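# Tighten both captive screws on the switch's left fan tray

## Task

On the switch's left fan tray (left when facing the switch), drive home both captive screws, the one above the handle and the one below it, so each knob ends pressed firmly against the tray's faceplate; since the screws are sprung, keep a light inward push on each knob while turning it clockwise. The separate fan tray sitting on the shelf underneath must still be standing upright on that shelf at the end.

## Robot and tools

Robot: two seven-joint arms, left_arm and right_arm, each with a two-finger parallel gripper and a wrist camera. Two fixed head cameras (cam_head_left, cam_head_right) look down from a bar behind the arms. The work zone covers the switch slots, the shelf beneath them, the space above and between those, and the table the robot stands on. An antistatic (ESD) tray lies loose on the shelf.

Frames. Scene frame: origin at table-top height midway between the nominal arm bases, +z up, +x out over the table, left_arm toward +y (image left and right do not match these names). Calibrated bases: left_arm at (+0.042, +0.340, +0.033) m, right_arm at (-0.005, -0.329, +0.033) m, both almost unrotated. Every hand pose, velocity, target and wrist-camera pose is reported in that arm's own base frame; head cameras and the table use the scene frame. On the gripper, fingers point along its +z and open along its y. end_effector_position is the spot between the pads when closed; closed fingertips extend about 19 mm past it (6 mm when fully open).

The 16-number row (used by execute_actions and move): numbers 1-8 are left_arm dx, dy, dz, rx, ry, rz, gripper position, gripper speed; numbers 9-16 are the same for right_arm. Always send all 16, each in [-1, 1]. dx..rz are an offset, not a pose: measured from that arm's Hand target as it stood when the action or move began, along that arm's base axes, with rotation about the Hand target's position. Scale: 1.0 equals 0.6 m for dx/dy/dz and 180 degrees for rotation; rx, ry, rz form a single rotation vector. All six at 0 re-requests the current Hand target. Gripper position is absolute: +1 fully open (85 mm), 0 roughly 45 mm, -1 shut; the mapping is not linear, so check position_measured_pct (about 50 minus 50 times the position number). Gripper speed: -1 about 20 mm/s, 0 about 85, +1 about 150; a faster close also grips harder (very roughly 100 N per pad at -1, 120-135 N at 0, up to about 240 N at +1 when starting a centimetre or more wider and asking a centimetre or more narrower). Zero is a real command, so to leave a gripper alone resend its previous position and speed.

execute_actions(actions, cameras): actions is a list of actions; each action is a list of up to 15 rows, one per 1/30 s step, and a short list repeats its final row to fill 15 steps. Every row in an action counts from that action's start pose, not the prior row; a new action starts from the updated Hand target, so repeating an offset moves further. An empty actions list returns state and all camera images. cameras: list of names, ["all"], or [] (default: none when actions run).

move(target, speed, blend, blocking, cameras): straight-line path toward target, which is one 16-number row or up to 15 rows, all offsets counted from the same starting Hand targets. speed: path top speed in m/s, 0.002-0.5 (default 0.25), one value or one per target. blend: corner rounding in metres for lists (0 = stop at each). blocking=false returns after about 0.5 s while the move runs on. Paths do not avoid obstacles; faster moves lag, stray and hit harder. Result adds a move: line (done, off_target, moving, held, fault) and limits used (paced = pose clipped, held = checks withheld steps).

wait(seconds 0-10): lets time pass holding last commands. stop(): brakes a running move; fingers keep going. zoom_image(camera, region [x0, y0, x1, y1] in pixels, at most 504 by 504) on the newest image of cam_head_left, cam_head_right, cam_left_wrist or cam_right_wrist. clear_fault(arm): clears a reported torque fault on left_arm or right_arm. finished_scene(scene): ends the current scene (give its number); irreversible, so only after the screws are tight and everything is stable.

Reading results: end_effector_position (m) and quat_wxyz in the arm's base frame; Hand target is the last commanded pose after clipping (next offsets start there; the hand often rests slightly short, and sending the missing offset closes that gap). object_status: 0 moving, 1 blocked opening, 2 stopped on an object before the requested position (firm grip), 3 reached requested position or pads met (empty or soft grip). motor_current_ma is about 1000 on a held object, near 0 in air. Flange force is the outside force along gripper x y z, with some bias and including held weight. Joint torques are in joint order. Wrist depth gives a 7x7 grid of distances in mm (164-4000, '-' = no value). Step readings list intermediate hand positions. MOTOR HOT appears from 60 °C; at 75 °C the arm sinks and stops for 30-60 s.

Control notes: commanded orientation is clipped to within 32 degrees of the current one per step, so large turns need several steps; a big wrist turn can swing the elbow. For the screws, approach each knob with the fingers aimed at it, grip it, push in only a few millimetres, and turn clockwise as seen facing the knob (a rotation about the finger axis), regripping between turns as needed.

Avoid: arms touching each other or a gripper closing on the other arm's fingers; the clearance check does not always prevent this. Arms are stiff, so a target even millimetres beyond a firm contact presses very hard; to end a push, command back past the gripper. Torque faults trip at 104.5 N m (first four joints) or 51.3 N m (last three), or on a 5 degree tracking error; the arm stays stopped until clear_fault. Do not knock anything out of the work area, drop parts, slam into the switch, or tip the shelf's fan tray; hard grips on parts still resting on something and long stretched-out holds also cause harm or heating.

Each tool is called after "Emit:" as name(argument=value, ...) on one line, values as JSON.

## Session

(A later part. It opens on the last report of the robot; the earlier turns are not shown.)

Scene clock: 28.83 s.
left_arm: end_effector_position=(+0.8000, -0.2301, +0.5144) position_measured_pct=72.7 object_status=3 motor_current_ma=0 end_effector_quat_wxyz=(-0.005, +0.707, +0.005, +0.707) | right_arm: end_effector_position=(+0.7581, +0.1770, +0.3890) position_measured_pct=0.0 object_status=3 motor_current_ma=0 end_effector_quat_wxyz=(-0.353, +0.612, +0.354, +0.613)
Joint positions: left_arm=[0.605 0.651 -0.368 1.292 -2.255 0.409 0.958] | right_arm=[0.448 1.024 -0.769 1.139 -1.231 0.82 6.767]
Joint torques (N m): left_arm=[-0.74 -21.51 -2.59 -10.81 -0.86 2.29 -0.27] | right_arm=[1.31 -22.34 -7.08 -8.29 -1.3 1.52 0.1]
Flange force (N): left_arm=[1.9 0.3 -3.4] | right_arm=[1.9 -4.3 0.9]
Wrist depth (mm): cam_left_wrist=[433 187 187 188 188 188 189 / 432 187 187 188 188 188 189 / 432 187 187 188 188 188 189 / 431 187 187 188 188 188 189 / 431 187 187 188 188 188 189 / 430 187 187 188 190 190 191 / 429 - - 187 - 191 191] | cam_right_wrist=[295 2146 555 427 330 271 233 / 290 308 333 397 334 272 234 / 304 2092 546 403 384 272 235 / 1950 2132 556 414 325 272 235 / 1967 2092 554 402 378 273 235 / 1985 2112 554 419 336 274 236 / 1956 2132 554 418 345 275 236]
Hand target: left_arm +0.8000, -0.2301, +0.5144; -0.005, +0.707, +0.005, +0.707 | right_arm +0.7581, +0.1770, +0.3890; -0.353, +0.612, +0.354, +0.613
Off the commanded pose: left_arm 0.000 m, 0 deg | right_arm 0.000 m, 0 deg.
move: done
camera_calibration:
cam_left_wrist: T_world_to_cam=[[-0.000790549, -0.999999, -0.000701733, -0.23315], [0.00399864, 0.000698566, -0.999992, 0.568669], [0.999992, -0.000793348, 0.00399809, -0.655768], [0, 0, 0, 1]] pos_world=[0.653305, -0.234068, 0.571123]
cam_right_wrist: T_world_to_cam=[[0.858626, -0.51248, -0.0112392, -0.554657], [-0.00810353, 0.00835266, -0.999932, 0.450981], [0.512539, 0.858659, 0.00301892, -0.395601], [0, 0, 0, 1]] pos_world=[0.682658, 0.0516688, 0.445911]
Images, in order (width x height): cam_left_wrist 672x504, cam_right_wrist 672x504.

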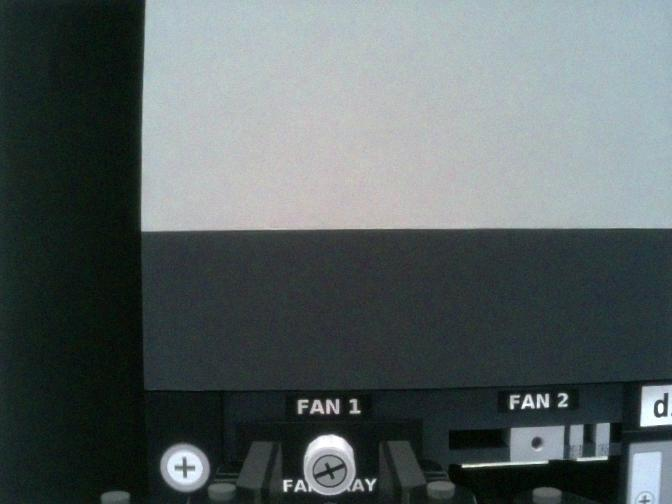

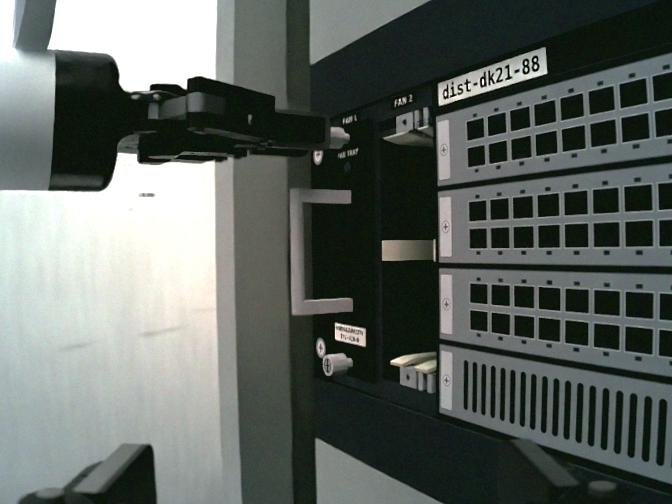

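Emit:
move(target=[[0,-0.0002,0.0006,-0.3333,-0.0047,0,-0.45,0, 0,0,0,0,0,0,1,1],[0.0283,0.0002,0.0006,-0.3333,-0.0047,0,-0.45,0, 0,0,0,0,0,0,1,1]], speed=[0.25,0.06], cameras=["cam_left_wrist","cam_right_wrist"])

Emit:
zoom_image(camera="cam_left_wrist", region=[230, 360, 440, 504])

Emit:
zoom_image(camera="cam_right_wrist", region=[200, 60, 400, 220])

Scene clock: 32.67 s.
left_arm: end_effector_position=(+0.8170, -0.2299, +0.5147) position_measured_pct=72.7 object_status=3 motor_current_ma=0 end_effector_quat_wxyz=(+0.349, +0.610, +0.358, +0.615) | right_arm: end_effector_position=(+0.7581, +0.1770, +0.3890) position_measured_pct=0.0 object_status=3 motor_current_ma=0 end_effector_quat_wxyz=(-0.353, +0.612, +0.354, +0.613)
Joint positions: left_arm=[0.413 0.665 -0.042 1.233 -2.214 0.5 1.782] | right_arm=[0.448 1.024 -0.769 1.139 -1.231 0.82 6.767]
Joint torques (N m): left_arm=[-0.72 -22.36 -0.65 -11.04 -1.24 1.85 -0.31] | right_arm=[1.3 -22.31 -7.03 -8.29 -1.33 1.51 0.09]
Flange force (N): left_arm=[0.9 1.3 -3.6] | right_arm=[1.9 -4.4 0.9]
Wrist depth (mm): cam_left_wrist=[288 338 415 508 689 1128 1118 / 349 438 577 768 1130 1130 172 / 456 623 917 1145 171 171 171 / 668 991 1159 171 171 171 171 / 1122 1143 171 171 171 171 172 / 170 170 170 171 171 171 171 / - 170 170 170 171 171 171] | cam_right_wrist=[309 338 337 411 330 271 234 / 290 312 354 395 335 272 234 / 305 350 384 396 384 272 235 / 2003 2105 546 413 326 273 235 / 1922 2160 554 402 377 273 235 / 2003 2167 553 417 336 274 235 / 2015 2132 554 418 346 274 237]
Hand target: left_arm +0.8170, -0.2299, +0.5147; +0.349, +0.610, +0.358, +0.615 | right_arm +0.7581, +0.1770, +0.3890; -0.353, +0.612, +0.354, +0.613
Off the commanded pose: left_arm 0.000 m, 0 deg | right_arm 0.000 m, 0 deg.
move: done
camera_calibration:
cam_left_wrist: T_world_to_cam=[[-0.00779172, -0.500721, 0.865574, -0.558388], [0.0162275, -0.865549, -0.500561, 0.102713], [0.999838, 0.0101458, 0.0148696, -0.675698], [0, 0, 0, 1]] pos_world=[0.669571, -0.183837, 0.544787]
cam_right_wrist: T_world_to_cam=[[0.858626, -0.51248, -0.0112392, -0.554657], [-0.00810353, 0.00835266, -0.999932, 0.450981], [0.512539, 0.858659, 0.00301892, -0.395601], [0, 0, 0, 1]] pos_world=[0.682658, 0.0516688, 0.445911]
Images, in order (width x height): cam_left_wrist 672x504, cam_right_wrist 672x504.

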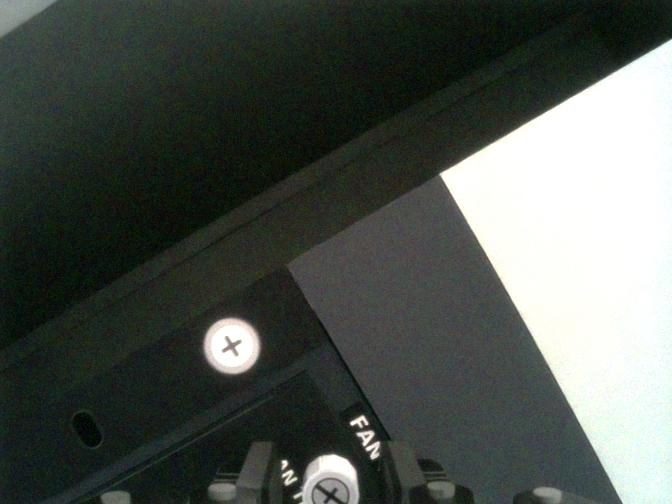

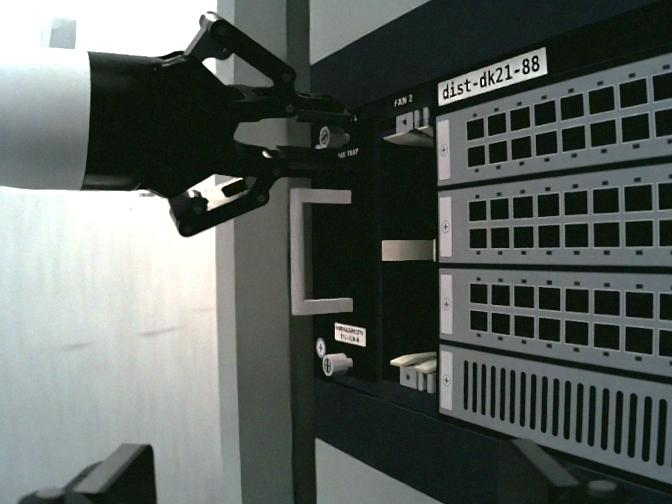

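Scaled by 2.400.

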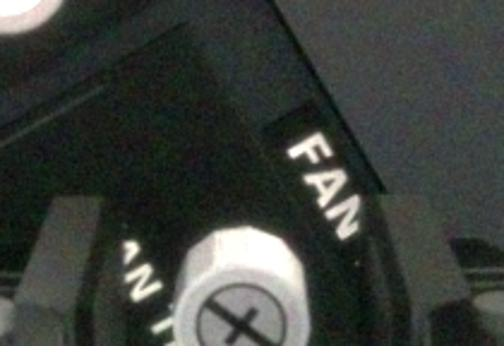

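Scaled by 2.520.

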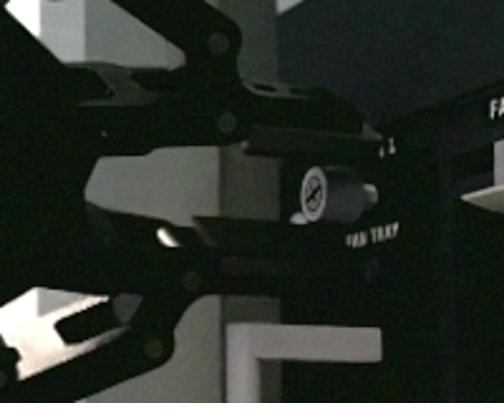

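Emit:
move(target=[0,0,0,0,0,0,-0.68,-1, 0,0,0,0,0,0,1,1])

Emit:
wait(seconds=0.5, cameras=["cam_left_wrist"])

Emit:
zoom_image(camera="cam_left_wrist", region=[230, 360, 440, 504])

Scene clock: 33.63 s.
left_arm: end_effector_position=(+0.8170, -0.2299, +0.5147) position_measured_pct=84.0 object_status=0 motor_current_ma=0 end_effector_quat_wxyz=(+0.349, +0.610, +0.358, +0.615) | right_arm: end_effector_position=(+0.7581, +0.1770, +0.3890) position_measured_pct=0.0 object_status=3 motor_current_ma=0 end_effector_quat_wxyz=(-0.353, +0.612, +0.354, +0.613)
Joint positions: left_arm=[0.413 0.665 -0.042 1.233 -2.214 0.5 1.782] | right_arm=[0.448 1.024 -0.769 1.139 -1.231 0.82 6.767]
Joint torques (N m): left_arm=[-0.76 -22.32 -0.64 -11.26 -1.33 1.84 -0.33] | right_arm=[1.36 -22.28 -7.06 -8.33 -1.36 1.5 0.08]
Flange force (N): left_arm=[1.0 1.2 -4.5] | right_arm=[2.0 -4.5 0.9]
Wrist depth (mm): cam_left_wrist=[288 338 415 509 687 1126 1111 / 350 437 576 771 1130 1128 171 / 457 625 910 1130 171 171 171 / 664 991 1149 171 171 171 171 / 1116 1147 170 170 171 171 171 / 170 170 170 171 171 171 171 / - 170 170 170 171 171 171] | cam_right_wrist=[309 2078 340 410 331 270 233 / 289 312 356 395 334 272 234 / 305 350 381 396 383 272 234 / 2021 2112 546 415 325 273 235 / 1962 2132 554 401 377 273 236 / 1979 2139 551 417 336 274 236 / 1979 2132 557 418 346 274 236]
Hand target: left_arm +0.8170, -0.2299, +0.5147; +0.349, +0.610, +0.358, +0.615 | right_arm +0.7581, +0.1770, +0.3890; -0.353, +0.612, +0.354, +0.613
Off the commanded pose: left_arm 0.000 m, 0 deg | right_arm 0.000 m, 0 deg.
move: done

Scene clock: 34.13 s.
left_arm: end_effector_position=(+0.8170, -0.2299, +0.5147) position_measured_pct=84.0 object_status=3 motor_current_ma=20 end_effector_quat_wxyz=(+0.349, +0.610, +0.358, +0.615) | right_arm: end_effector_position=(+0.7581, +0.1770, +0.3890) position_measured_pct=0.0 object_status=3 motor_current_ma=0 end_effector_quat_wxyz=(-0.353, +0.612, +0.354, +0.613)
Joint positions: left_arm=[0.413 0.665 -0.042 1.233 -2.214 0.5 1.782] | right_arm=[0.448 1.024 -0.769 1.139 -1.231 0.82 6.767]
Joint torques (N m): left_arm=[-0.77 -22.35 -0.62 -11.3 -1.3 1.84 -0.32] | right_arm=[1.38 -22.33 -7.08 -8.36 -1.34 1.53 0.08]
Flange force (N): left_arm=[1.0 0.9 -4.6] | right_arm=[1.9 -4.6 0.9]
Wrist depth (mm): cam_left_wrist=[288 337 414 508 686 1118 1109 / 348 436 573 771 1118 1118 171 / 458 626 911 1128 171 171 171 / 662 991 1151 171 171 171 172 / 1120 1155 170 171 171 171 171 / 170 170 170 171 171 171 171 / - 170 170 171 171 171 171] | cam_right_wrist=[310 2105 339 412 330 271 234 / 290 313 356 395 335 272 234 / 305 349 381 397 384 272 234 / 1991 2125 547 413 326 273 235 / 1967 2139 551 401 377 273 235 / 1985 2125 556 419 336 274 236 / 1967 2174 554 418 346 274 236]
Hand target: left_arm +0.8170, -0.2299, +0.5147; +0.349, +0.610, +0.358, +0.615 | right_arm +0.7581, +0.1770, +0.3890; -0.353, +0.612, +0.354, +0.613
Tool commands: left_gripper/position=-0.68 left_gripper/speed=-1.0 right_gripper/position=+1.0 right_gripper/speed=+1.0
Off the commanded pose: left_arm 0.000 m, 0 deg | right_arm 0.000 m, 0 deg.
wait: 0.50 s; at rest by 0.17 s
camera_calibration:
cam_left_wrist: T_world_to_cam=[[-0.0078418, -0.500721, 0.865573, -0.558354], [0.0161409, -0.865551, -0.500561, 0.102771], [0.999839, 0.0100459, 0.0148696, -0.675717], [0, 0, 0, 1]] pos_world=[0.669571, -0.183837, 0.544787]
Images, in order (width x height): cam_left_wrist 672x504.

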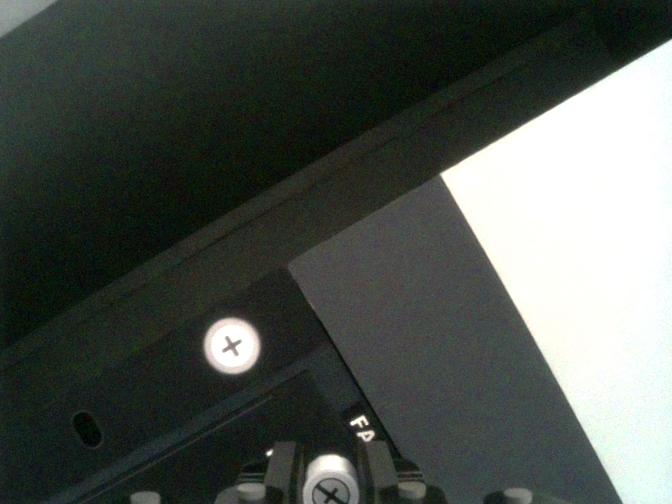

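Scaled by 2.400.

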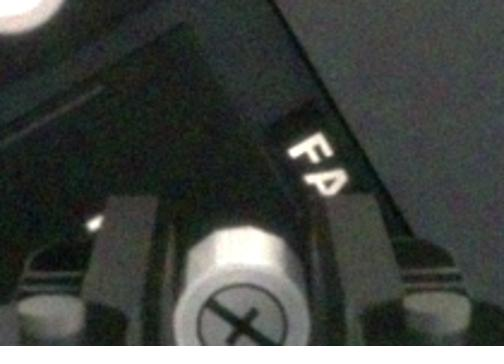

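Emit:
move(target=[0,0,0,0,0,0,-0.72,-1, 0,0,0,0,0,0,1,1])

Emit:
wait(seconds=0.7)

Scene clock: 34.90 s.
left_arm: end_effector_position=(+0.8170, -0.2299, +0.5147) position_measured_pct=85.3 object_status=0 motor_current_ma=480 end_effector_quat_wxyz=(+0.349, +0.610, +0.358, +0.615) | right_arm: end_effector_position=(+0.7581, +0.1770, +0.3890) position_measured_pct=0.0 object_status=3 motor_current_ma=0 end_effector_quat_wxyz=(-0.353, +0.612, +0.354, +0.613)
Joint positions: left_arm=[0.413 0.665 -0.042 1.233 -2.214 0.5 1.782] | right_arm=[0.448 1.024 -0.769 1.139 -1.231 0.82 6.767]
Joint torques (N m): left_arm=[-1.17 -22.05 -0.85 -11.27 -1.26 1.85 -0.32] | right_arm=[1.36 -22.28 -7.07 -8.31 -1.33 1.49 0.05]
Flange force (N): left_arm=[0.9 1.2 -5.5] | right_arm=[1.9 -4.5 0.9]
Wrist depth (mm): cam_left_wrist=[289 338 415 509 685 1124 1109 / 349 436 578 776 1135 173 172 / 457 628 908 1135 171 171 172 / 664 991 1145 171 171 171 171 / 1118 1149 170 171 171 171 171 / 170 170 170 171 171 171 171 / - 170 170 171 171 171 171] | cam_right_wrist=[310 2118 339 412 330 271 234 / 289 312 356 395 334 272 234 / 304 350 380 397 383 272 235 / 1985 2112 547 414 326 273 235 / 1973 2146 554 402 377 273 235 / 1967 2153 554 416 336 274 236 / 1973 2153 556 419 346 274 236]
Hand target: left_arm +0.8170, -0.2299, +0.5147; +0.349, +0.610, +0.358, +0.615 | right_arm +0.7581, +0.1770, +0.3890; -0.353, +0.612, +0.354, +0.613
Off the commanded pose: left_arm 0.000 m, 0 deg | right_arm 0.000 m, 0 deg.
move: done

Scene clock: 35.60 s.
left_arm: end_effector_position=(+0.8170, -0.2299, +0.5147) position_measured_pct=85.7 object_status=3 motor_current_ma=520 end_effector_quat_wxyz=(+0.349, +0.610, +0.358, +0.615) | right_arm: end_effector_position=(+0.7581, +0.1770, +0.3890) position_measured_pct=0.0 object_status=3 motor_current_ma=0 end_effector_quat_wxyz=(-0.353, +0.612, +0.354, +0.613)
Joint positions: left_arm=[0.413 0.665 -0.042 1.233 -2.214 0.5 1.782] | right_arm=[0.448 1.024 -0.769 1.139 -1.231 0.82 6.767]
Joint torques (N m): left_arm=[-1.17 -22.08 -0.86 -11.26 -1.27 1.88 -0.32] | right_arm=[1.32 -22.27 -7.06 -8.3 -1.35 1.5 0.06]
Flange force (N): left_arm=[0.8 1.3 -5.3] | right_arm=[1.9 -4.4 0.8]
Wrist depth (mm): cam_left_wrist=[289 337 415 508 688 1124 1100 / 349 437 575 768 1126 174 171 / 459 626 917 1133 171 171 171 / 666 994 1151 171 171 171 171 / 1114 1147 171 171 171 171 171 / 170 170 170 171 171 171 171 / - 170 170 - 171 171 171] | cam_right_wrist=[310 2078 341 411 330 271 234 / 290 312 356 395 334 272 234 / 305 350 380 397 384 272 235 / 2003 2132 550 414 326 273 235 / 1950 2167 554 402 377 273 235 / 1962 2112 557 417 337 274 236 / 1973 2125 554 420 345 274 236]
Hand target: left_arm +0.8170, -0.2299, +0.5147; +0.349, +0.610, +0.358, +0.615 | right_arm +0.7581, +0.1770, +0.3890; -0.353, +0.612, +0.354, +0.613
Tool commands: left_gripper/position=-0.72 left_gripper/speed=-1.0 right_gripper/position=+1.0 right_gripper/speed=+1.0
Off the commanded pose: left_arm 0.000 m, 0 deg | right_arm 0.000 m, 0 deg.
wait: 0.70 s; at rest by 0.17 s

Emit:
move(target=[0.0025,0,0,0,0,0,-0.72,-1, 0,0,0,0,0,0,1,1], speed=0.02)

Scene clock: 36.40 s.
left_arm: end_effector_position=(+0.8185, -0.2299, +0.5147) position_measured_pct=85.7 object_status=3 motor_current_ma=520 end_effector_quat_wxyz=(+0.349, +0.610, +0.358, +0.615) | right_arm: end_effector_position=(+0.7581, +0.1770, +0.3890) position_measured_pct=0.0 object_status=3 motor_current_ma=0 end_effector_quat_wxyz=(-0.353, +0.612, +0.354, +0.613)
Joint positions: left_arm=[0.412 0.668 -0.043 1.227 -2.211 0.497 1.779] | right_arm=[0.448 1.024 -0.769 1.139 -1.231 0.82 6.767]
Joint torques (N m): left_arm=[-1.06 -22 -0.8 -11.38 -1.28 1.79 -0.31] | right_arm=[1.39 -22.36 -7.07 -8.31 -1.34 1.52 0.1]
Flange force (N): left_arm=[1.1 0.9 -6.1] | right_arm=[1.9 -4.2 1.1]
Wrist depth (mm): cam_left_wrist=[289 335 416 510 691 1122 1101 / 350 438 578 772 1128 170 170 / 459 629 917 1147 170 170 170 / 666 996 1153 169 170 170 170 / 1116 1155 169 169 169 170 170 / 168 169 169 169 169 170 170 / - 169 169 - 169 170 170] | cam_right_wrist=[341 2078 339 412 329 271 234 / 289 311 356 395 335 272 234 / 305 350 381 397 384 272 235 / 2009 2112 548 415 326 273 235 / 1962 2112 556 402 376 273 235 / 1973 2167 553 417 336 274 236 / 1997 2181 553 418 346 275 236]
Hand target: left_arm +0.8185, -0.2299, +0.5147; +0.349, +0.610, +0.358, +0.615 | right_arm +0.7581, +0.1770, +0.3890; -0.353, +0.612, +0.354, +0.613
Off the commanded pose: left_arm 0.000 m, 0 deg | right_arm 0.000 m, 0 deg.
move: done

Emit:
move(target=[0.0008,0,0,0.6666,0.0094,0,-0.72,-1, 0,0,0,0,0,0,1,1], speed=0.5, cameras=["cam_left_wrist","cam_right_wrist"])

Emit:
zoom_image(camera="cam_left_wrist", region=[230, 360, 440, 504])

Emit:
zoom_image(camera="cam_right_wrist", region=[200, 60, 400, 220])

Scene clock: 39.50 s.
left_arm: end_effector_position=(+0.8190, -0.2299, +0.5147) position_measured_pct=85.7 object_status=3 motor_current_ma=520 end_effector_quat_wxyz=(-0.358, +0.615, -0.349, +0.610) | right_arm: end_effector_position=(+0.7581, +0.1770, +0.3890) position_measured_pct=0.0 object_status=3 motor_current_ma=0 end_effector_quat_wxyz=(-0.353, +0.612, +0.354, +0.613)
Joint positions: left_arm=[0.782 0.778 -0.805 1.206 -2.416 0.206 0.345] | right_arm=[0.448 1.024 -0.769 1.139 -1.231 0.82 6.767]
Joint torques (N m): left_arm=[-0.48 -19 -4.13 -8.84 -0.31 1.81 -0.22] | right_arm=[1.37 -22.32 -7.05 -8.27 -1.33 1.48 0.09]
Flange force (N): left_arm=[1.6 -4.4 -6.5] | right_arm=[2.0 -4.1 1.0]
Wrist depth (mm): cam_left_wrist=[168 168 168 169 169 172 173 / 168 168 168 169 169 172 173 / 168 168 168 169 172 172 172 / 168 168 168 168 172 225 182 / 167 168 168 168 172 459 309 / 167 168 168 171 172 384 326 / - 168 168 - 169 172 269] | cam_right_wrist=[287 358 548 429 331 271 234 / 283 311 363 397 335 271 235 / 305 328 346 397 383 272 234 / 1997 2092 555 414 326 273 235 / 1956 2146 554 401 377 274 236 / 2009 2139 555 417 336 274 236 / 1991 2125 554 419 347 274 236]
Hand target: left_arm +0.8190, -0.2299, +0.5147; -0.358, +0.615, -0.349, +0.610 | right_arm +0.7581, +0.1770, +0.3890; -0.353, +0.612, +0.354, +0.613
Off the commanded pose: left_arm 0.000 m, 0 deg | right_arm 0.000 m, 0 deg.
move: done
camera_calibration:
cam_left_wrist: T_world_to_cam=[[-0.00787565, -0.499523, -0.866265, 0.333397], [-0.00830544, 0.866295, -0.499464, 0.520423], [0.999934, 0.00326111, -0.0109714, -0.666098], [0, 0, 0, 1]] pos_world=[0.673003, -0.282128, 0.541435]
cam_right_wrist: T_world_to_cam=[[0.858626, -0.51248, -0.0112392, -0.554657], [-0.00810353, 0.00835266, -0.999932, 0.450981], [0.512539, 0.858659, 0.00301892, -0.395601], [0, 0, 0, 1]] pos_world=[0.682658, 0.0516688, 0.445911]
Images, in order (width x height): cam_left_wrist 672x504, cam_right_wrist 672x504.

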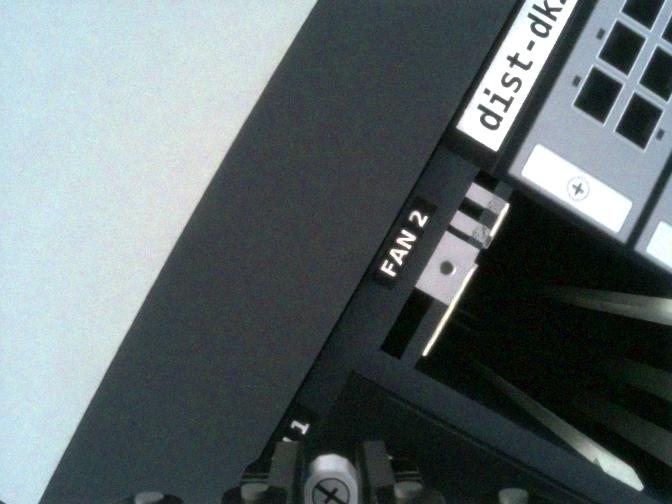

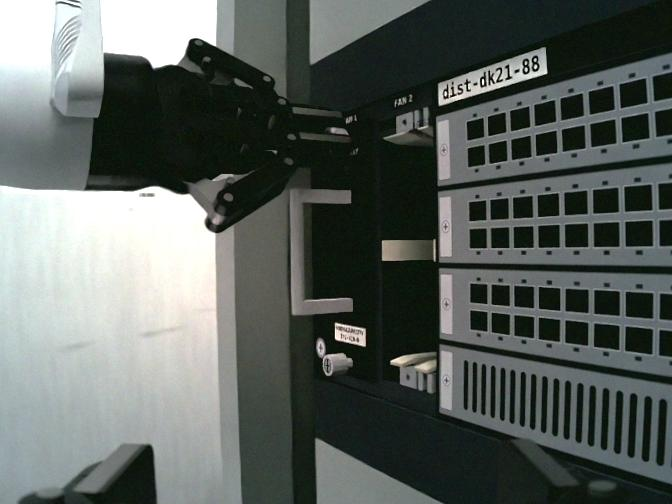

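Scaled by 2.400.

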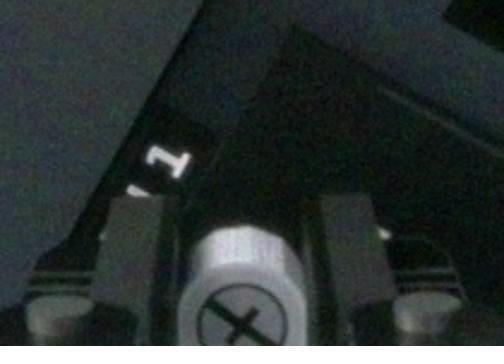

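Scaled by 2.520.

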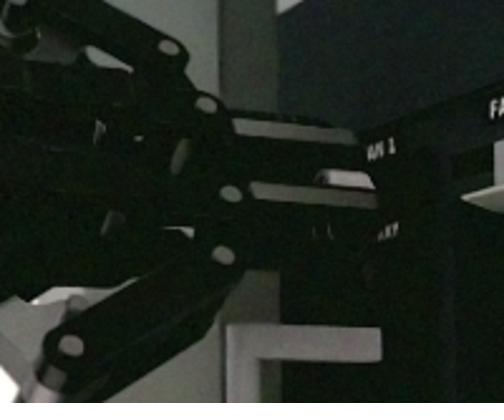

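Emit:
move(target=[0.0008,0,0,0.16667,0.00235,0,-0.72,-1, 0,0,0,0,0,0,1,1], speed=0.5, cameras=["cam_right_wrist"])

Emit:
zoom_image(camera="cam_right_wrist", region=[200, 60, 400, 220])

Scene clock: 40.87 s.
left_arm: end_effector_position=(+0.8195, -0.2299, +0.5147) position_measured_pct=85.7 object_status=3 motor_current_ma=520 end_effector_quat_wxyz=(+0.503, -0.504, +0.496, -0.497) | right_arm: end_effector_position=(+0.7581, +0.1770, +0.3890) position_measured_pct=0.0 object_status=3 motor_current_ma=0 end_effector_quat_wxyz=(-0.353, +0.612, +0.354, +0.613)
Joint positions: left_arm=[0.829 0.819 -0.933 1.202 -2.626 0.161 0.12] | right_arm=[0.448 1.024 -0.769 1.139 -1.231 0.82 6.767]
Joint torques (N m): left_arm=[-3.79 -15 -4.45 -11.79 -0.37 2.49 -0.22] | right_arm=[1.37 -22.35 -7.08 -8.35 -1.36 1.52 0.11]
Flange force (N): left_arm=[-5.6 -2.9 -34.0] | right_arm=[1.9 -4.3 1.0]
Wrist depth (mm): cam_left_wrist=[168 168 168 171 171 172 172 / 167 168 168 171 172 172 173 / 167 168 168 171 240 242 263 / 167 168 168 171 465 456 313 / 167 168 168 171 219 205 217 / 167 168 168 168 169 169 170 / - 167 168 168 169 170 170] | cam_right_wrist=[287 339 370 412 330 271 234 / 263 311 360 396 334 271 234 / 284 343 360 397 383 272 235 / 2015 2132 548 415 326 273 235 / 1962 2139 553 401 377 274 235 / 1991 2153 553 418 337 274 236 / 1991 2132 555 417 346 274 236]
Hand target: left_arm +0.8195, -0.2299, +0.5147; +0.503, -0.504, +0.496, -0.497 | right_arm +0.7581, +0.1770, +0.3890; -0.353, +0.612, +0.354, +0.613
Off the commanded pose: left_arm 0.000 m, 0 deg | right_arm 0.000 m, 0 deg.
move: done
camera_calibration:
cam_right_wrist: T_world_to_cam=[[0.858626, -0.51248, -0.0112392, -0.554657], [-0.00810353, 0.00835266, -0.999932, 0.450981], [0.512539, 0.858659, 0.00301892, -0.395601], [0, 0, 0, 1]] pos_world=[0.682658, 0.0516688, 0.445911]
Images, in order (width x height): cam_right_wrist 672x504.

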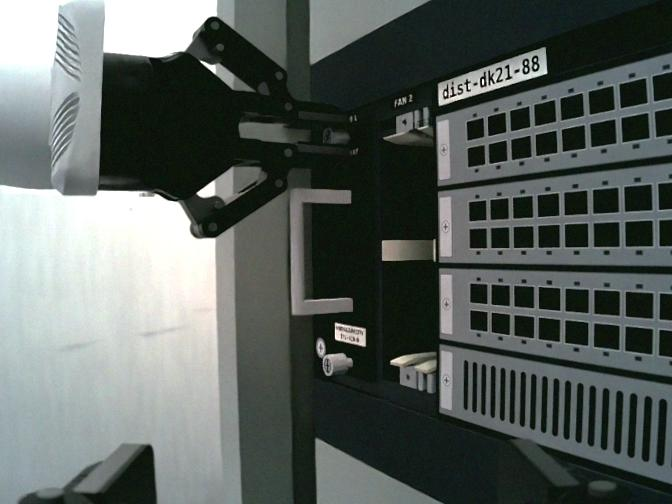

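Scaled by 2.520.

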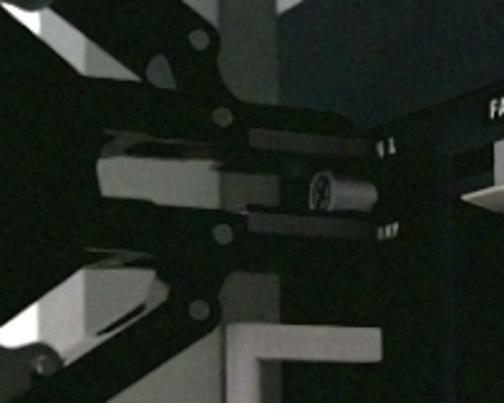

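Emit:
move(target=[-0.0007,0,0,0,0,0,-0.72,-1, 0,0,0,0,0,0,1,1], speed=0.02, cameras=["cam_right_wrist","cam_left_wrist"])

Emit:
zoom_image(camera="cam_right_wrist", region=[270, 90, 390, 190])

Emit:
zoom_image(camera="cam_left_wrist", region=[230, 360, 440, 504])

Scene clock: 42.07 s.
left_arm: end_effector_position=(+0.8191, -0.2299, +0.5147) position_measured_pct=85.7 object_status=3 motor_current_ma=520 end_effector_quat_wxyz=(+0.503, -0.504, +0.497, -0.497) | right_arm: end_effector_position=(+0.7581, +0.1770, +0.3890) position_measured_pct=0.0 object_status=3 motor_current_ma=0 end_effector_quat_wxyz=(-0.353, +0.612, +0.354, +0.613)
Joint positions: left_arm=[0.83 0.818 -0.934 1.204 -2.626 0.161 0.12] | right_arm=[0.448 1.024 -0.769 1.139 -1.231 0.82 6.767]
Joint torques (N m): left_arm=[-0.86 -17.86 -4.48 -7.99 -0.19 1.58 -0.22] | right_arm=[1.36 -22.26 -7.05 -8.29 -1.35 1.46 0.08]
Flange force (N): left_arm=[-1.3 -5.4 -8.4] | right_arm=[2.0 -4.2 0.9]
Wrist depth (mm): cam_left_wrist=[168 168 169 171 172 172 173 / 167 168 168 171 172 172 173 / 168 168 168 171 242 243 263 / 167 168 168 171 466 462 313 / 167 168 168 171 219 217 215 / 167 168 168 169 169 169 170 / - 168 168 168 169 169 170] | cam_right_wrist=[286 339 368 412 330 271 234 / 263 311 359 396 334 272 234 / 284 342 360 396 384 272 234 / 1997 2092 546 414 326 273 235 / 1973 2167 557 402 377 273 235 / 1967 2132 554 417 336 274 236 / 1985 2174 556 418 345 274 236]
Hand target: left_arm +0.8190, -0.2299, +0.5147; +0.503, -0.504, +0.496, -0.497 | right_arm +0.7581, +0.1770, +0.3890; -0.353, +0.612, +0.354, +0.613
Off the commanded pose: left_arm 0.000 m, 0 deg | right_arm 0.000 m, 0 deg.
move: done
camera_calibration:
cam_left_wrist: T_world_to_cam=[[-0.0150001, 0.00065669, -0.999887, 0.522959], [-0.0101904, 0.999948, 0.000809604, 0.29515], [0.999836, 0.0102014, -0.0149926, -0.662444], [0, 0, 0, 1]] pos_world=[0.673187, -0.28872, 0.512729]
cam_right_wrist: T_world_to_cam=[[0.858626, -0.51248, -0.0112392, -0.554657], [-0.00810353, 0.00835266, -0.999932, 0.450981], [0.512539, 0.858659, 0.00301892, -0.395601], [0, 0, 0, 1]] pos_world=[0.682658, 0.0516688, 0.445911]
Images, in order (width x height): cam_left_wrist 672x504, cam_right_wrist 672x504.

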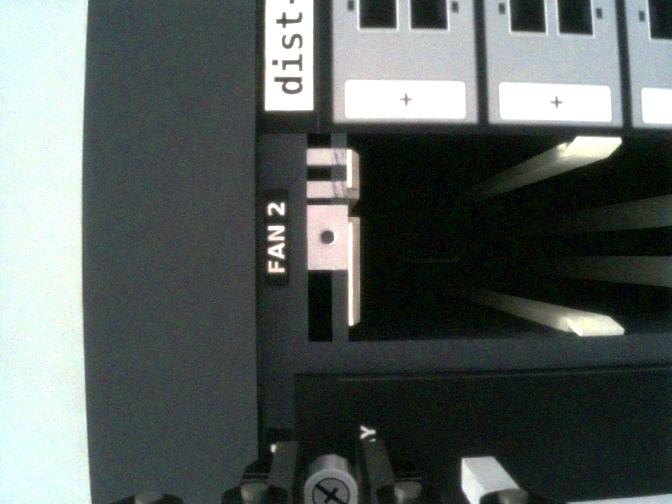

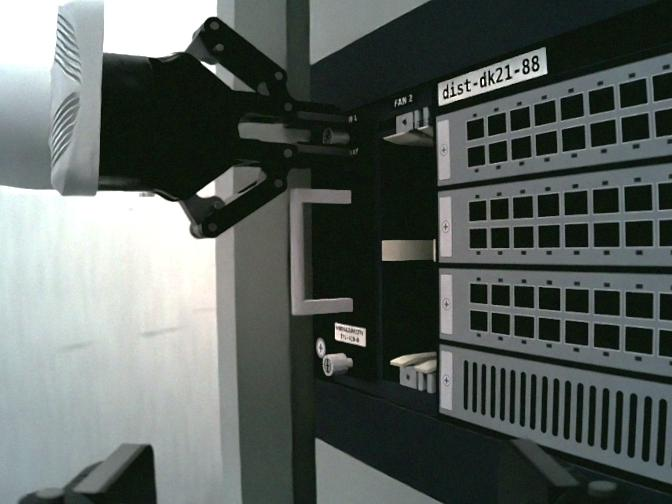

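Scaled by 4.200.

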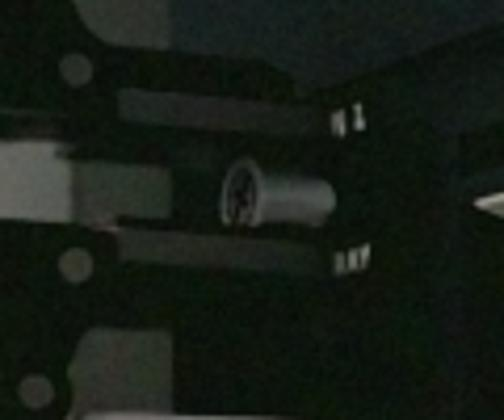

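Scaled by 2.400.

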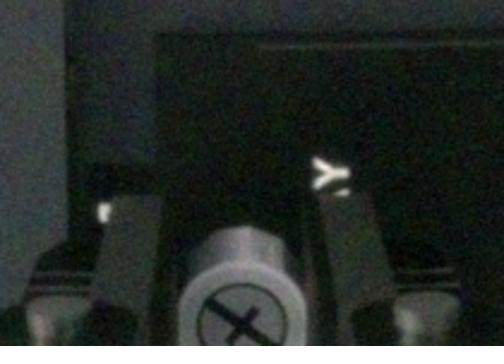

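Emit:
move(target=[[0.0002,0,0,0.49995,0.00705,0,-0.72,-1, 0,0,0,0,0,0,1,1]], speed=0.5)

Scene clock: 44.90 s.
left_arm: end_effector_position=(+0.8192, -0.2300, +0.5146) position_measured_pct=85.7 object_status=3 motor_current_ma=520 end_effector_quat_wxyz=(+0.707, -0.005, +0.707, +0.005) | right_arm: end_effector_position=(+0.7581, +0.1770, +0.3890) position_measured_pct=0.0 object_status=3 motor_current_ma=0 end_effector_quat_wxyz=(-0.353, +0.612, +0.354, +0.613)
Joint positions: left_arm=[0.899 0.902 -1.157 1.2 -3.359 0.133 -0.552] | right_arm=[0.448 1.024 -0.769 1.139 -1.231 0.82 6.767]
Joint torques (N m): left_arm=[-0.82 -16.29 -4.74 -7.81 -0.09 1.47 -0.27] | right_arm=[1.33 -22.33 -7.05 -8.3 -1.34 1.49 0.08]
Flange force (N): left_arm=[-6.7 3.4 -13.3] | right_arm=[1.9 -4.3 0.9]
Wrist depth (mm): cam_left_wrist=[215 227 169 - 170 170 406 / 215 286 169 - 169 170 408 / 214 265 169 - 169 170 408 / 213 279 169 - 169 169 410 / 213 298 169 - 169 169 410 / 201 217 168 168 169 169 409 / 175 177 168 168 169 - 410] | cam_right_wrist=[1894 2085 559 427 330 271 234 / 289 310 327 397 334 272 234 / 302 324 547 401 384 272 235 / 1967 2146 555 415 326 273 235 / 1985 2139 556 401 376 274 235 / 1967 2160 555 418 337 274 236 / 1962 2125 553 418 346 274 236]
Hand target: left_arm +0.8192, -0.2299, +0.5147; +0.707, -0.005, +0.707, +0.005 | right_arm +0.7581, +0.1770, +0.3890; -0.353, +0.612, +0.354, +0.613
Off the commanded pose: left_arm 0.000 m, 0 deg | right_arm 0.000 m, 0 deg.
move: done

Emit:
move(target=[[0.0002,0,0,0.5,0.00705,0,-0.72,-1, 0,0,0,0,0,0,1,1],[0.0002,0,0,0.99,0.01396,0,-0.72,-1, 0,0,0,0,0,0,1,1]], speed=0.5, blend=[0.01,0], cameras=["cam_head_left","cam_left_wrist","cam_right_wrist"])

Emit:
zoom_image(camera="cam_right_wrist", region=[270, 90, 390, 190])

Emit:
zoom_image(camera="cam_left_wrist", region=[230, 360, 440, 504])

Scene clock: 49.33 s.
left_arm: end_effector_position=(+0.8193, -0.2299, +0.5147) position_measured_pct=85.7 object_status=3 motor_current_ma=520 end_effector_quat_wxyz=(+0.006, +0.707, +0.016, +0.707) | right_arm: end_effector_position=(+0.7581, +0.1770, +0.3890) position_measured_pct=0.0 object_status=3 motor_current_ma=0 end_effector_quat_wxyz=(-0.353, +0.612, +0.354, +0.613)
Joint positions: left_arm=[0.92 1.327 -1.975 1.2 -4.138 0.563 -2.131] | right_arm=[0.448 1.024 -0.769 1.139 -1.231 0.82 6.767]
Joint torques (N m): left_arm=[-8.01 -13.75 -2.48 0.61 -0.9 -0.45 -0.27] | right_arm=[1.32 -22.25 -7.11 -8.35 -1.31 1.48 0.1]
Flange force (N): left_arm=[13.9 5.7 -17.1] | right_arm=[2.0 -4.5 0.8]
Wrist depth (mm): cam_left_wrist=[415 167 168 168 168 168 169 / 418 168 168 168 168 168 169 / 421 167 168 168 168 168 169 / 423 167 168 168 168 169 169 / 402 167 167 168 168 169 169 / 431 168 168 168 168 169 169 / 433 167 170 - 171 171 171] | cam_right_wrist=[303 2146 557 428 330 270 234 / 289 310 323 396 334 272 235 / 305 327 548 402 384 272 234 / 2046 2132 556 414 325 273 234 / 1962 2167 554 402 377 274 235 / 1991 2139 555 418 336 274 236 / 1973 2098 556 419 346 274 236]
Hand target: left_arm +0.8193, -0.2299, +0.5147; +0.006, +0.707, +0.016, +0.707 | right_arm +0.7581, +0.1770, +0.3890; -0.353, +0.612, +0.354, +0.613
Off the commanded pose: left_arm 0.000 m, 0 deg | right_arm 0.000 m, 0 deg.
move: done
camera_calibration:
cam_left_wrist: T_world_to_cam=[[-0.000743111, -0.999538, 0.0303958, -0.24899], [0.004218, -0.0303987, -0.999529, 0.561336], [0.999991, -0.000614552, 0.00423864, -0.675164], [0, 0, 0, 1]] pos_world=[0.672605, -0.232225, 0.571502]
cam_right_wrist: T_world_to_cam=[[0.858626, -0.51248, -0.0112392, -0.554657], [-0.00810353, 0.00835266, -0.999932, 0.450981], [0.512539, 0.858659, 0.00301892, -0.395601], [0, 0, 0, 1]] pos_world=[0.682658, 0.0516688, 0.445911]
Images, in order (width x height): cam_head_left 672x504, cam_left_wrist 672x504, cam_right_wrist 672x504.

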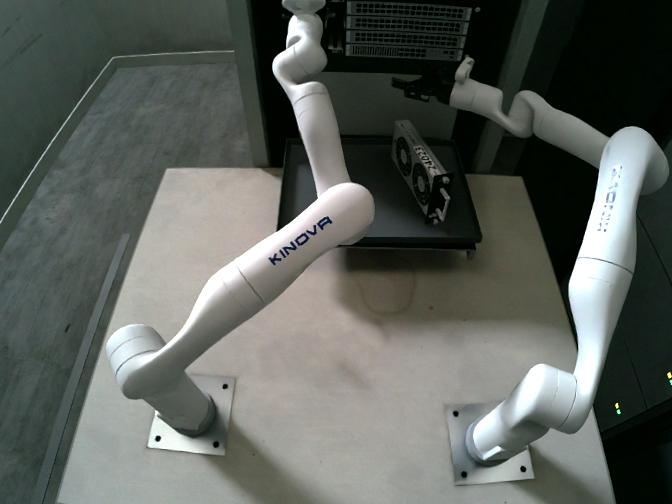

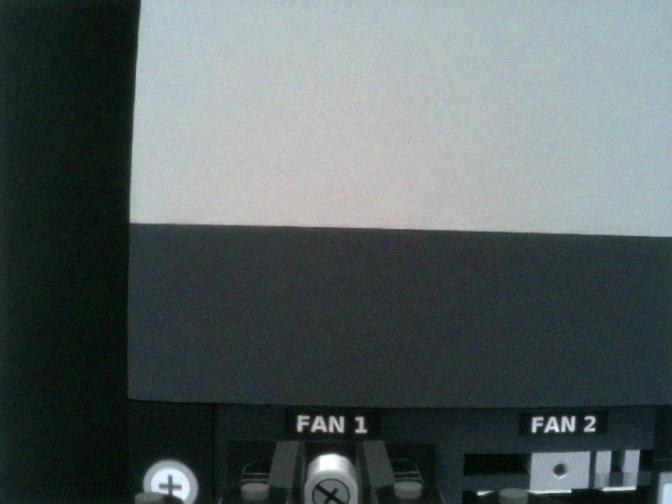

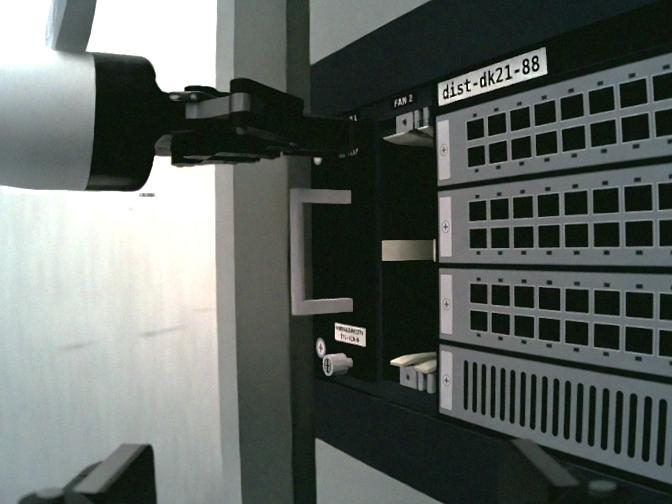

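Scaled by 4.200.

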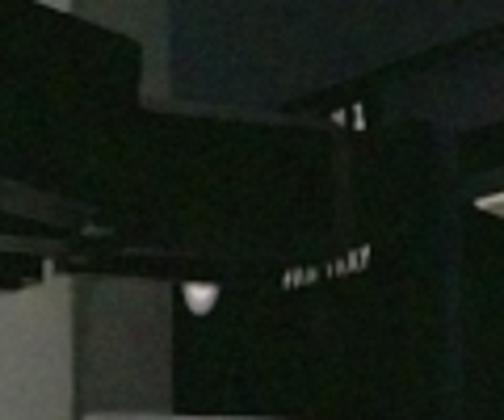

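Scaled by 2.400.

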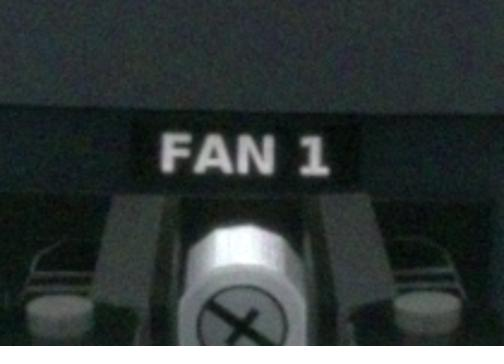

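Emit:
move(target=[[-0.0004,0,0,0,0,0,-0.45,0, 0,0,0,0,0,0,1,1]], speed=0.1)

Emit:
move(target=[[-0.06,-0.001,0,0,0,0,-0.45,0, 0,0,0,0,0,0,1,1]], speed=0.15, cameras=["cam_left_wrist","cam_right_wrist"])

Emit:
zoom_image(camera="cam_right_wrist", region=[280, 90, 400, 210])

Emit:
zoom_image(camera="cam_left_wrist", region=[230, 360, 440, 504])

Scene clock: 50.57 s.
left_arm: end_effector_position=(+0.8191, -0.2299, +0.5147) position_measured_pct=72.7 object_status=3 motor_current_ma=0 end_effector_quat_wxyz=(+0.006, +0.707, +0.016, +0.707) | right_arm: end_effector_position=(+0.7581, +0.1770, +0.3890) position_measured_pct=0.0 object_status=3 motor_current_ma=0 end_effector_quat_wxyz=(-0.353, +0.612, +0.354, +0.613)
Joint positions: left_arm=[0.921 1.327 -1.975 1.201 -4.137 0.564 -2.132] | right_arm=[0.448 1.024 -0.769 1.139 -1.231 0.82 6.767]
Joint torques (N m): left_arm=[-0.68 -22.52 -9.93 -0.1 0.66 -2.61 -0.27] | right_arm=[1.32 -22.34 -7.11 -8.31 -1.33 1.5 0.06]
Flange force (N): left_arm=[3.7 1.7 0.6] | right_arm=[1.8 -4.4 0.9]
Wrist depth (mm): cam_left_wrist=[413 167 167 167 168 168 168 / 415 167 167 167 168 168 168 / 419 167 167 167 168 168 168 / 421 167 167 167 168 168 168 / 399 167 167 167 168 168 168 / 426 167 167 168 168 168 168 / 429 167 - 168 170 171 -] | cam_right_wrist=[304 2139 554 427 330 271 234 / 290 310 324 392 334 272 234 / 304 325 548 402 384 272 235 / 1991 2153 555 414 325 273 235 / 1962 2146 555 402 375 273 235 / 1973 2146 555 416 337 274 236 / 1950 2153 554 419 346 275 236]
Hand target: left_arm +0.8191, -0.2299, +0.5147; +0.006, +0.707, +0.016, +0.707 | right_arm +0.7581, +0.1770, +0.3890; -0.353, +0.612, +0.354, +0.613
Off the commanded pose: left_arm 0.000 m, 0 deg | right_arm 0.000 m, 0 deg.
move: done

Scene clock: 51.33 s.
left_arm: end_effector_position=(+0.7831, -0.2305, +0.5147) position_measured_pct=72.7 object_status=3 motor_current_ma=0 end_effector_quat_wxyz=(+0.006, +0.707, +0.016, +0.707) | right_arm: end_effector_position=(+0.7581, +0.1770, +0.3890) position_measured_pct=0.0 object_status=3 motor_current_ma=0 end_effector_quat_wxyz=(-0.353, +0.612, +0.354, +0.613)
Joint positions: left_arm=[1.002 1.333 -2.004 1.339 -4.096 0.613 -2.209] | right_arm=[0.448 1.024 -0.769 1.139 -1.231 0.82 6.767]
Joint torques (N m): left_arm=[-0.8 -21.18 -10.33 -0.57 0.82 -2.45 -0.29] | right_arm=[1.34 -22.3 -7.08 -8.29 -1.34 1.5 0.06]
Flange force (N): left_arm=[3.7 1.9 0.2] | right_arm=[1.9 -4.4 0.9]
Wrist depth (mm): cam_left_wrist=[414 519 203 203 203 204 204 / 417 203 203 203 204 204 204 / 448 203 203 203 204 204 205 / 454 203 203 203 204 204 205 / 425 203 203 203 204 204 205 / 460 203 204 204 206 207 207 / 429 - 203 - - 239 208] | cam_right_wrist=[302 2153 557 428 330 270 234 / 289 303 351 404 334 272 234 / 302 2085 545 402 383 272 235 / 1991 2153 554 414 325 272 235 / 1939 2146 555 401 377 273 235 / 1967 2146 554 417 336 274 236 / 1991 2153 554 418 347 275 236]
Hand target: left_arm +0.7830, -0.2305, +0.5147; +0.006, +0.707, +0.016, +0.707 | right_arm +0.7581, +0.1770, +0.3890; -0.353, +0.612, +0.354, +0.613
Off the commanded pose: left_arm 0.000 m, 0 deg | right_arm 0.000 m, 0 deg.
move: done
camera_calibration:
cam_left_wrist: T_world_to_cam=[[-0.00074262, -0.999541, 0.0302959, -0.24956], [0.00421794, -0.0302988, -0.999532, 0.561496], [0.999991, -0.000614486, 0.00423851, -0.638864], [0, 0, 0, 1]] pos_world=[0.636305, -0.232826, 0.571502]
cam_right_wrist: T_world_to_cam=[[0.858626, -0.51248, -0.0112392, -0.554657], [-0.00810353, 0.00835266, -0.999932, 0.450981], [0.512539, 0.858659, 0.00301892, -0.395601], [0, 0, 0, 1]] pos_world=[0.682658, 0.0516688, 0.445911]
Images, in order (width x height): cam_left_wrist 672x504, cam_right_wrist 672x504.

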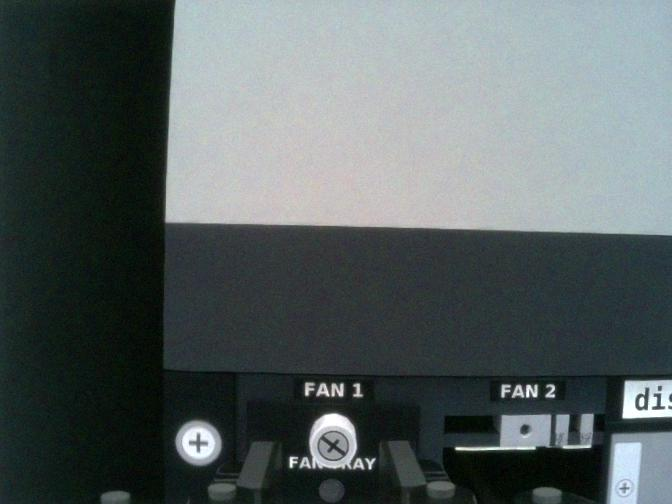

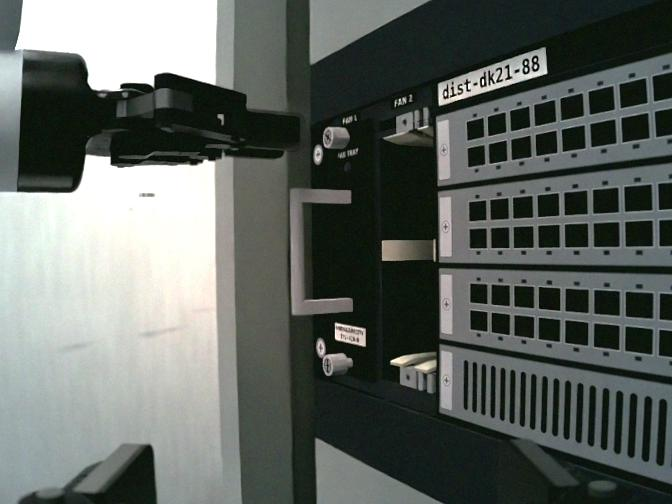

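Scaled by 4.200.

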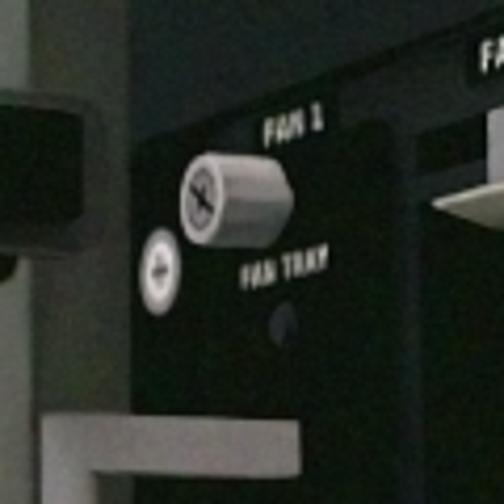

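Scaled by 2.400.

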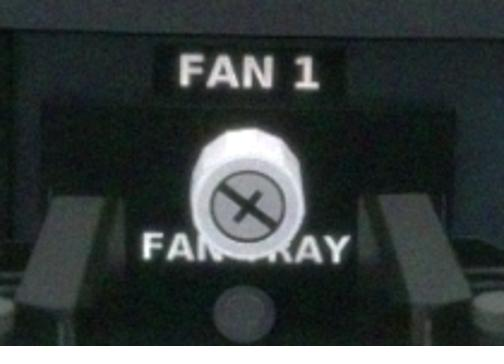

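Emit:
move(target=[[0,0,0,-0.5,-0.00705,0,-0.45,0, 0,0,0,0,0,0,1,1],[0,0,0,-0.99,-0.01396,0,-0.45,0, 0,0,0,0,0,0,1,1],[0.0567,0.0008,0,-0.99,-0.01396,0,-0.45,0, 0,0,0,0,0,0,1,1]], speed=[0.5,0.5,0.1], blend=[0.01,0.003,0], cameras=["cam_left_wrist","cam_right_wrist"])

Emit:
zoom_image(camera="cam_left_wrist", region=[230, 360, 440, 504])

Scene clock: 56.43 s.
left_arm: end_effector_position=(+0.8171, -0.2301, +0.5147) position_measured_pct=72.7 object_status=3 motor_current_ma=0 end_effector_quat_wxyz=(+0.707, -0.005, +0.707, +0.005) | right_arm: end_effector_position=(+0.7581, +0.1770, +0.3890) position_measured_pct=0.0 object_status=3 motor_current_ma=0 end_effector_quat_wxyz=(-0.353, +0.612, +0.354, +0.613)
Joint positions: left_arm=[0.896 0.887 -1.128 1.209 -3.23 0.134 -0.708] | right_arm=[0.448 1.024 -0.769 1.139 -1.231 0.82 6.767]
Joint torques (N m): left_arm=[-0.74 -21.26 -7.52 -8.16 0.09 1.77 -0.27] | right_arm=[1.3 -22.3 -7.07 -8.33 -1.33 1.53 0.1]
Flange force (N): left_arm=[-2.1 0.4 -2.9] | right_arm=[2.0 -4.5 0.8]
Wrist depth (mm): cam_left_wrist=[198 226 171 - 172 172 407 / 213 285 171 - 172 172 407 / 212 277 171 - 172 172 408 / 212 277 171 - 171 172 410 / 211 295 171 - 171 171 410 / 204 219 170 171 171 171 410 / 176 179 172 170 171 - 411] | cam_right_wrist=[1933 2112 554 427 330 270 234 / 291 310 321 395 334 272 234 / 302 326 549 402 383 272 234 / 1956 2160 554 414 326 272 235 / 1973 2125 553 401 377 273 235 / 1973 2153 554 417 336 274 236 / 1962 2146 554 419 346 274 236]
Hand target: left_arm +0.8171, -0.2300, +0.5147; +0.707, -0.005, +0.707, +0.005 | right_arm +0.7581, +0.1770, +0.3890; -0.353, +0.612, +0.354, +0.613
Off the commanded pose: left_arm 0.000 m, 0 deg | right_arm 0.000 m, 0 deg.
move: done
camera_calibration:
cam_left_wrist: T_world_to_cam=[[-0.0288901, 0.999582, 0.000831359, 0.249116], [0.00382044, -0.000721281, 0.999992, -0.460701], [0.999575, 0.0288931, -0.00379801, -0.661657], [0, 0, 0, 1]] pos_world=[0.670333, -0.230227, 0.457978]
cam_right_wrist: T_world_to_cam=[[0.858626, -0.51248, -0.0112392, -0.554657], [-0.00810353, 0.00835266, -0.999932, 0.450981], [0.512539, 0.858659, 0.00301892, -0.395601], [0, 0, 0, 1]] pos_world=[0.682658, 0.0516688, 0.445911]
Images, in order (width x height): cam_left_wrist 672x504, cam_right_wrist 672x504.

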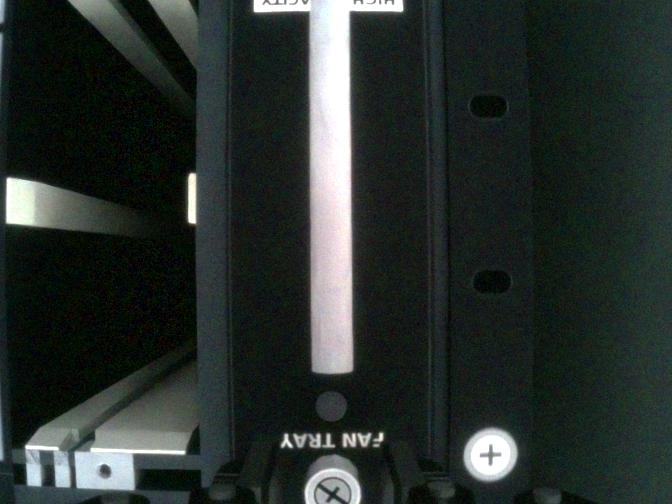

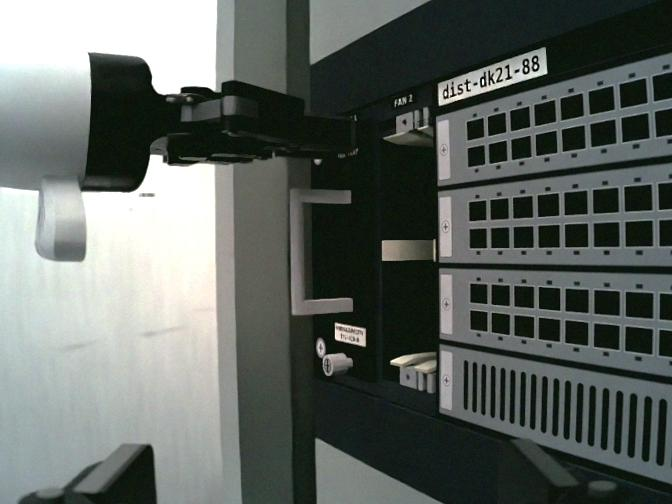

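Scaled by 2.400.

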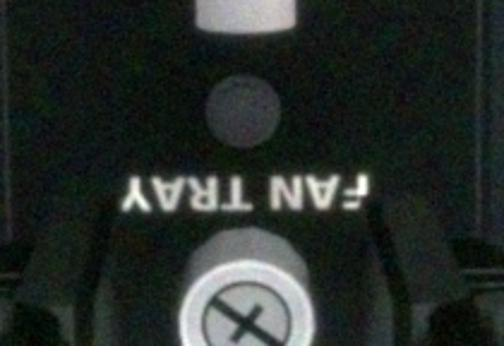

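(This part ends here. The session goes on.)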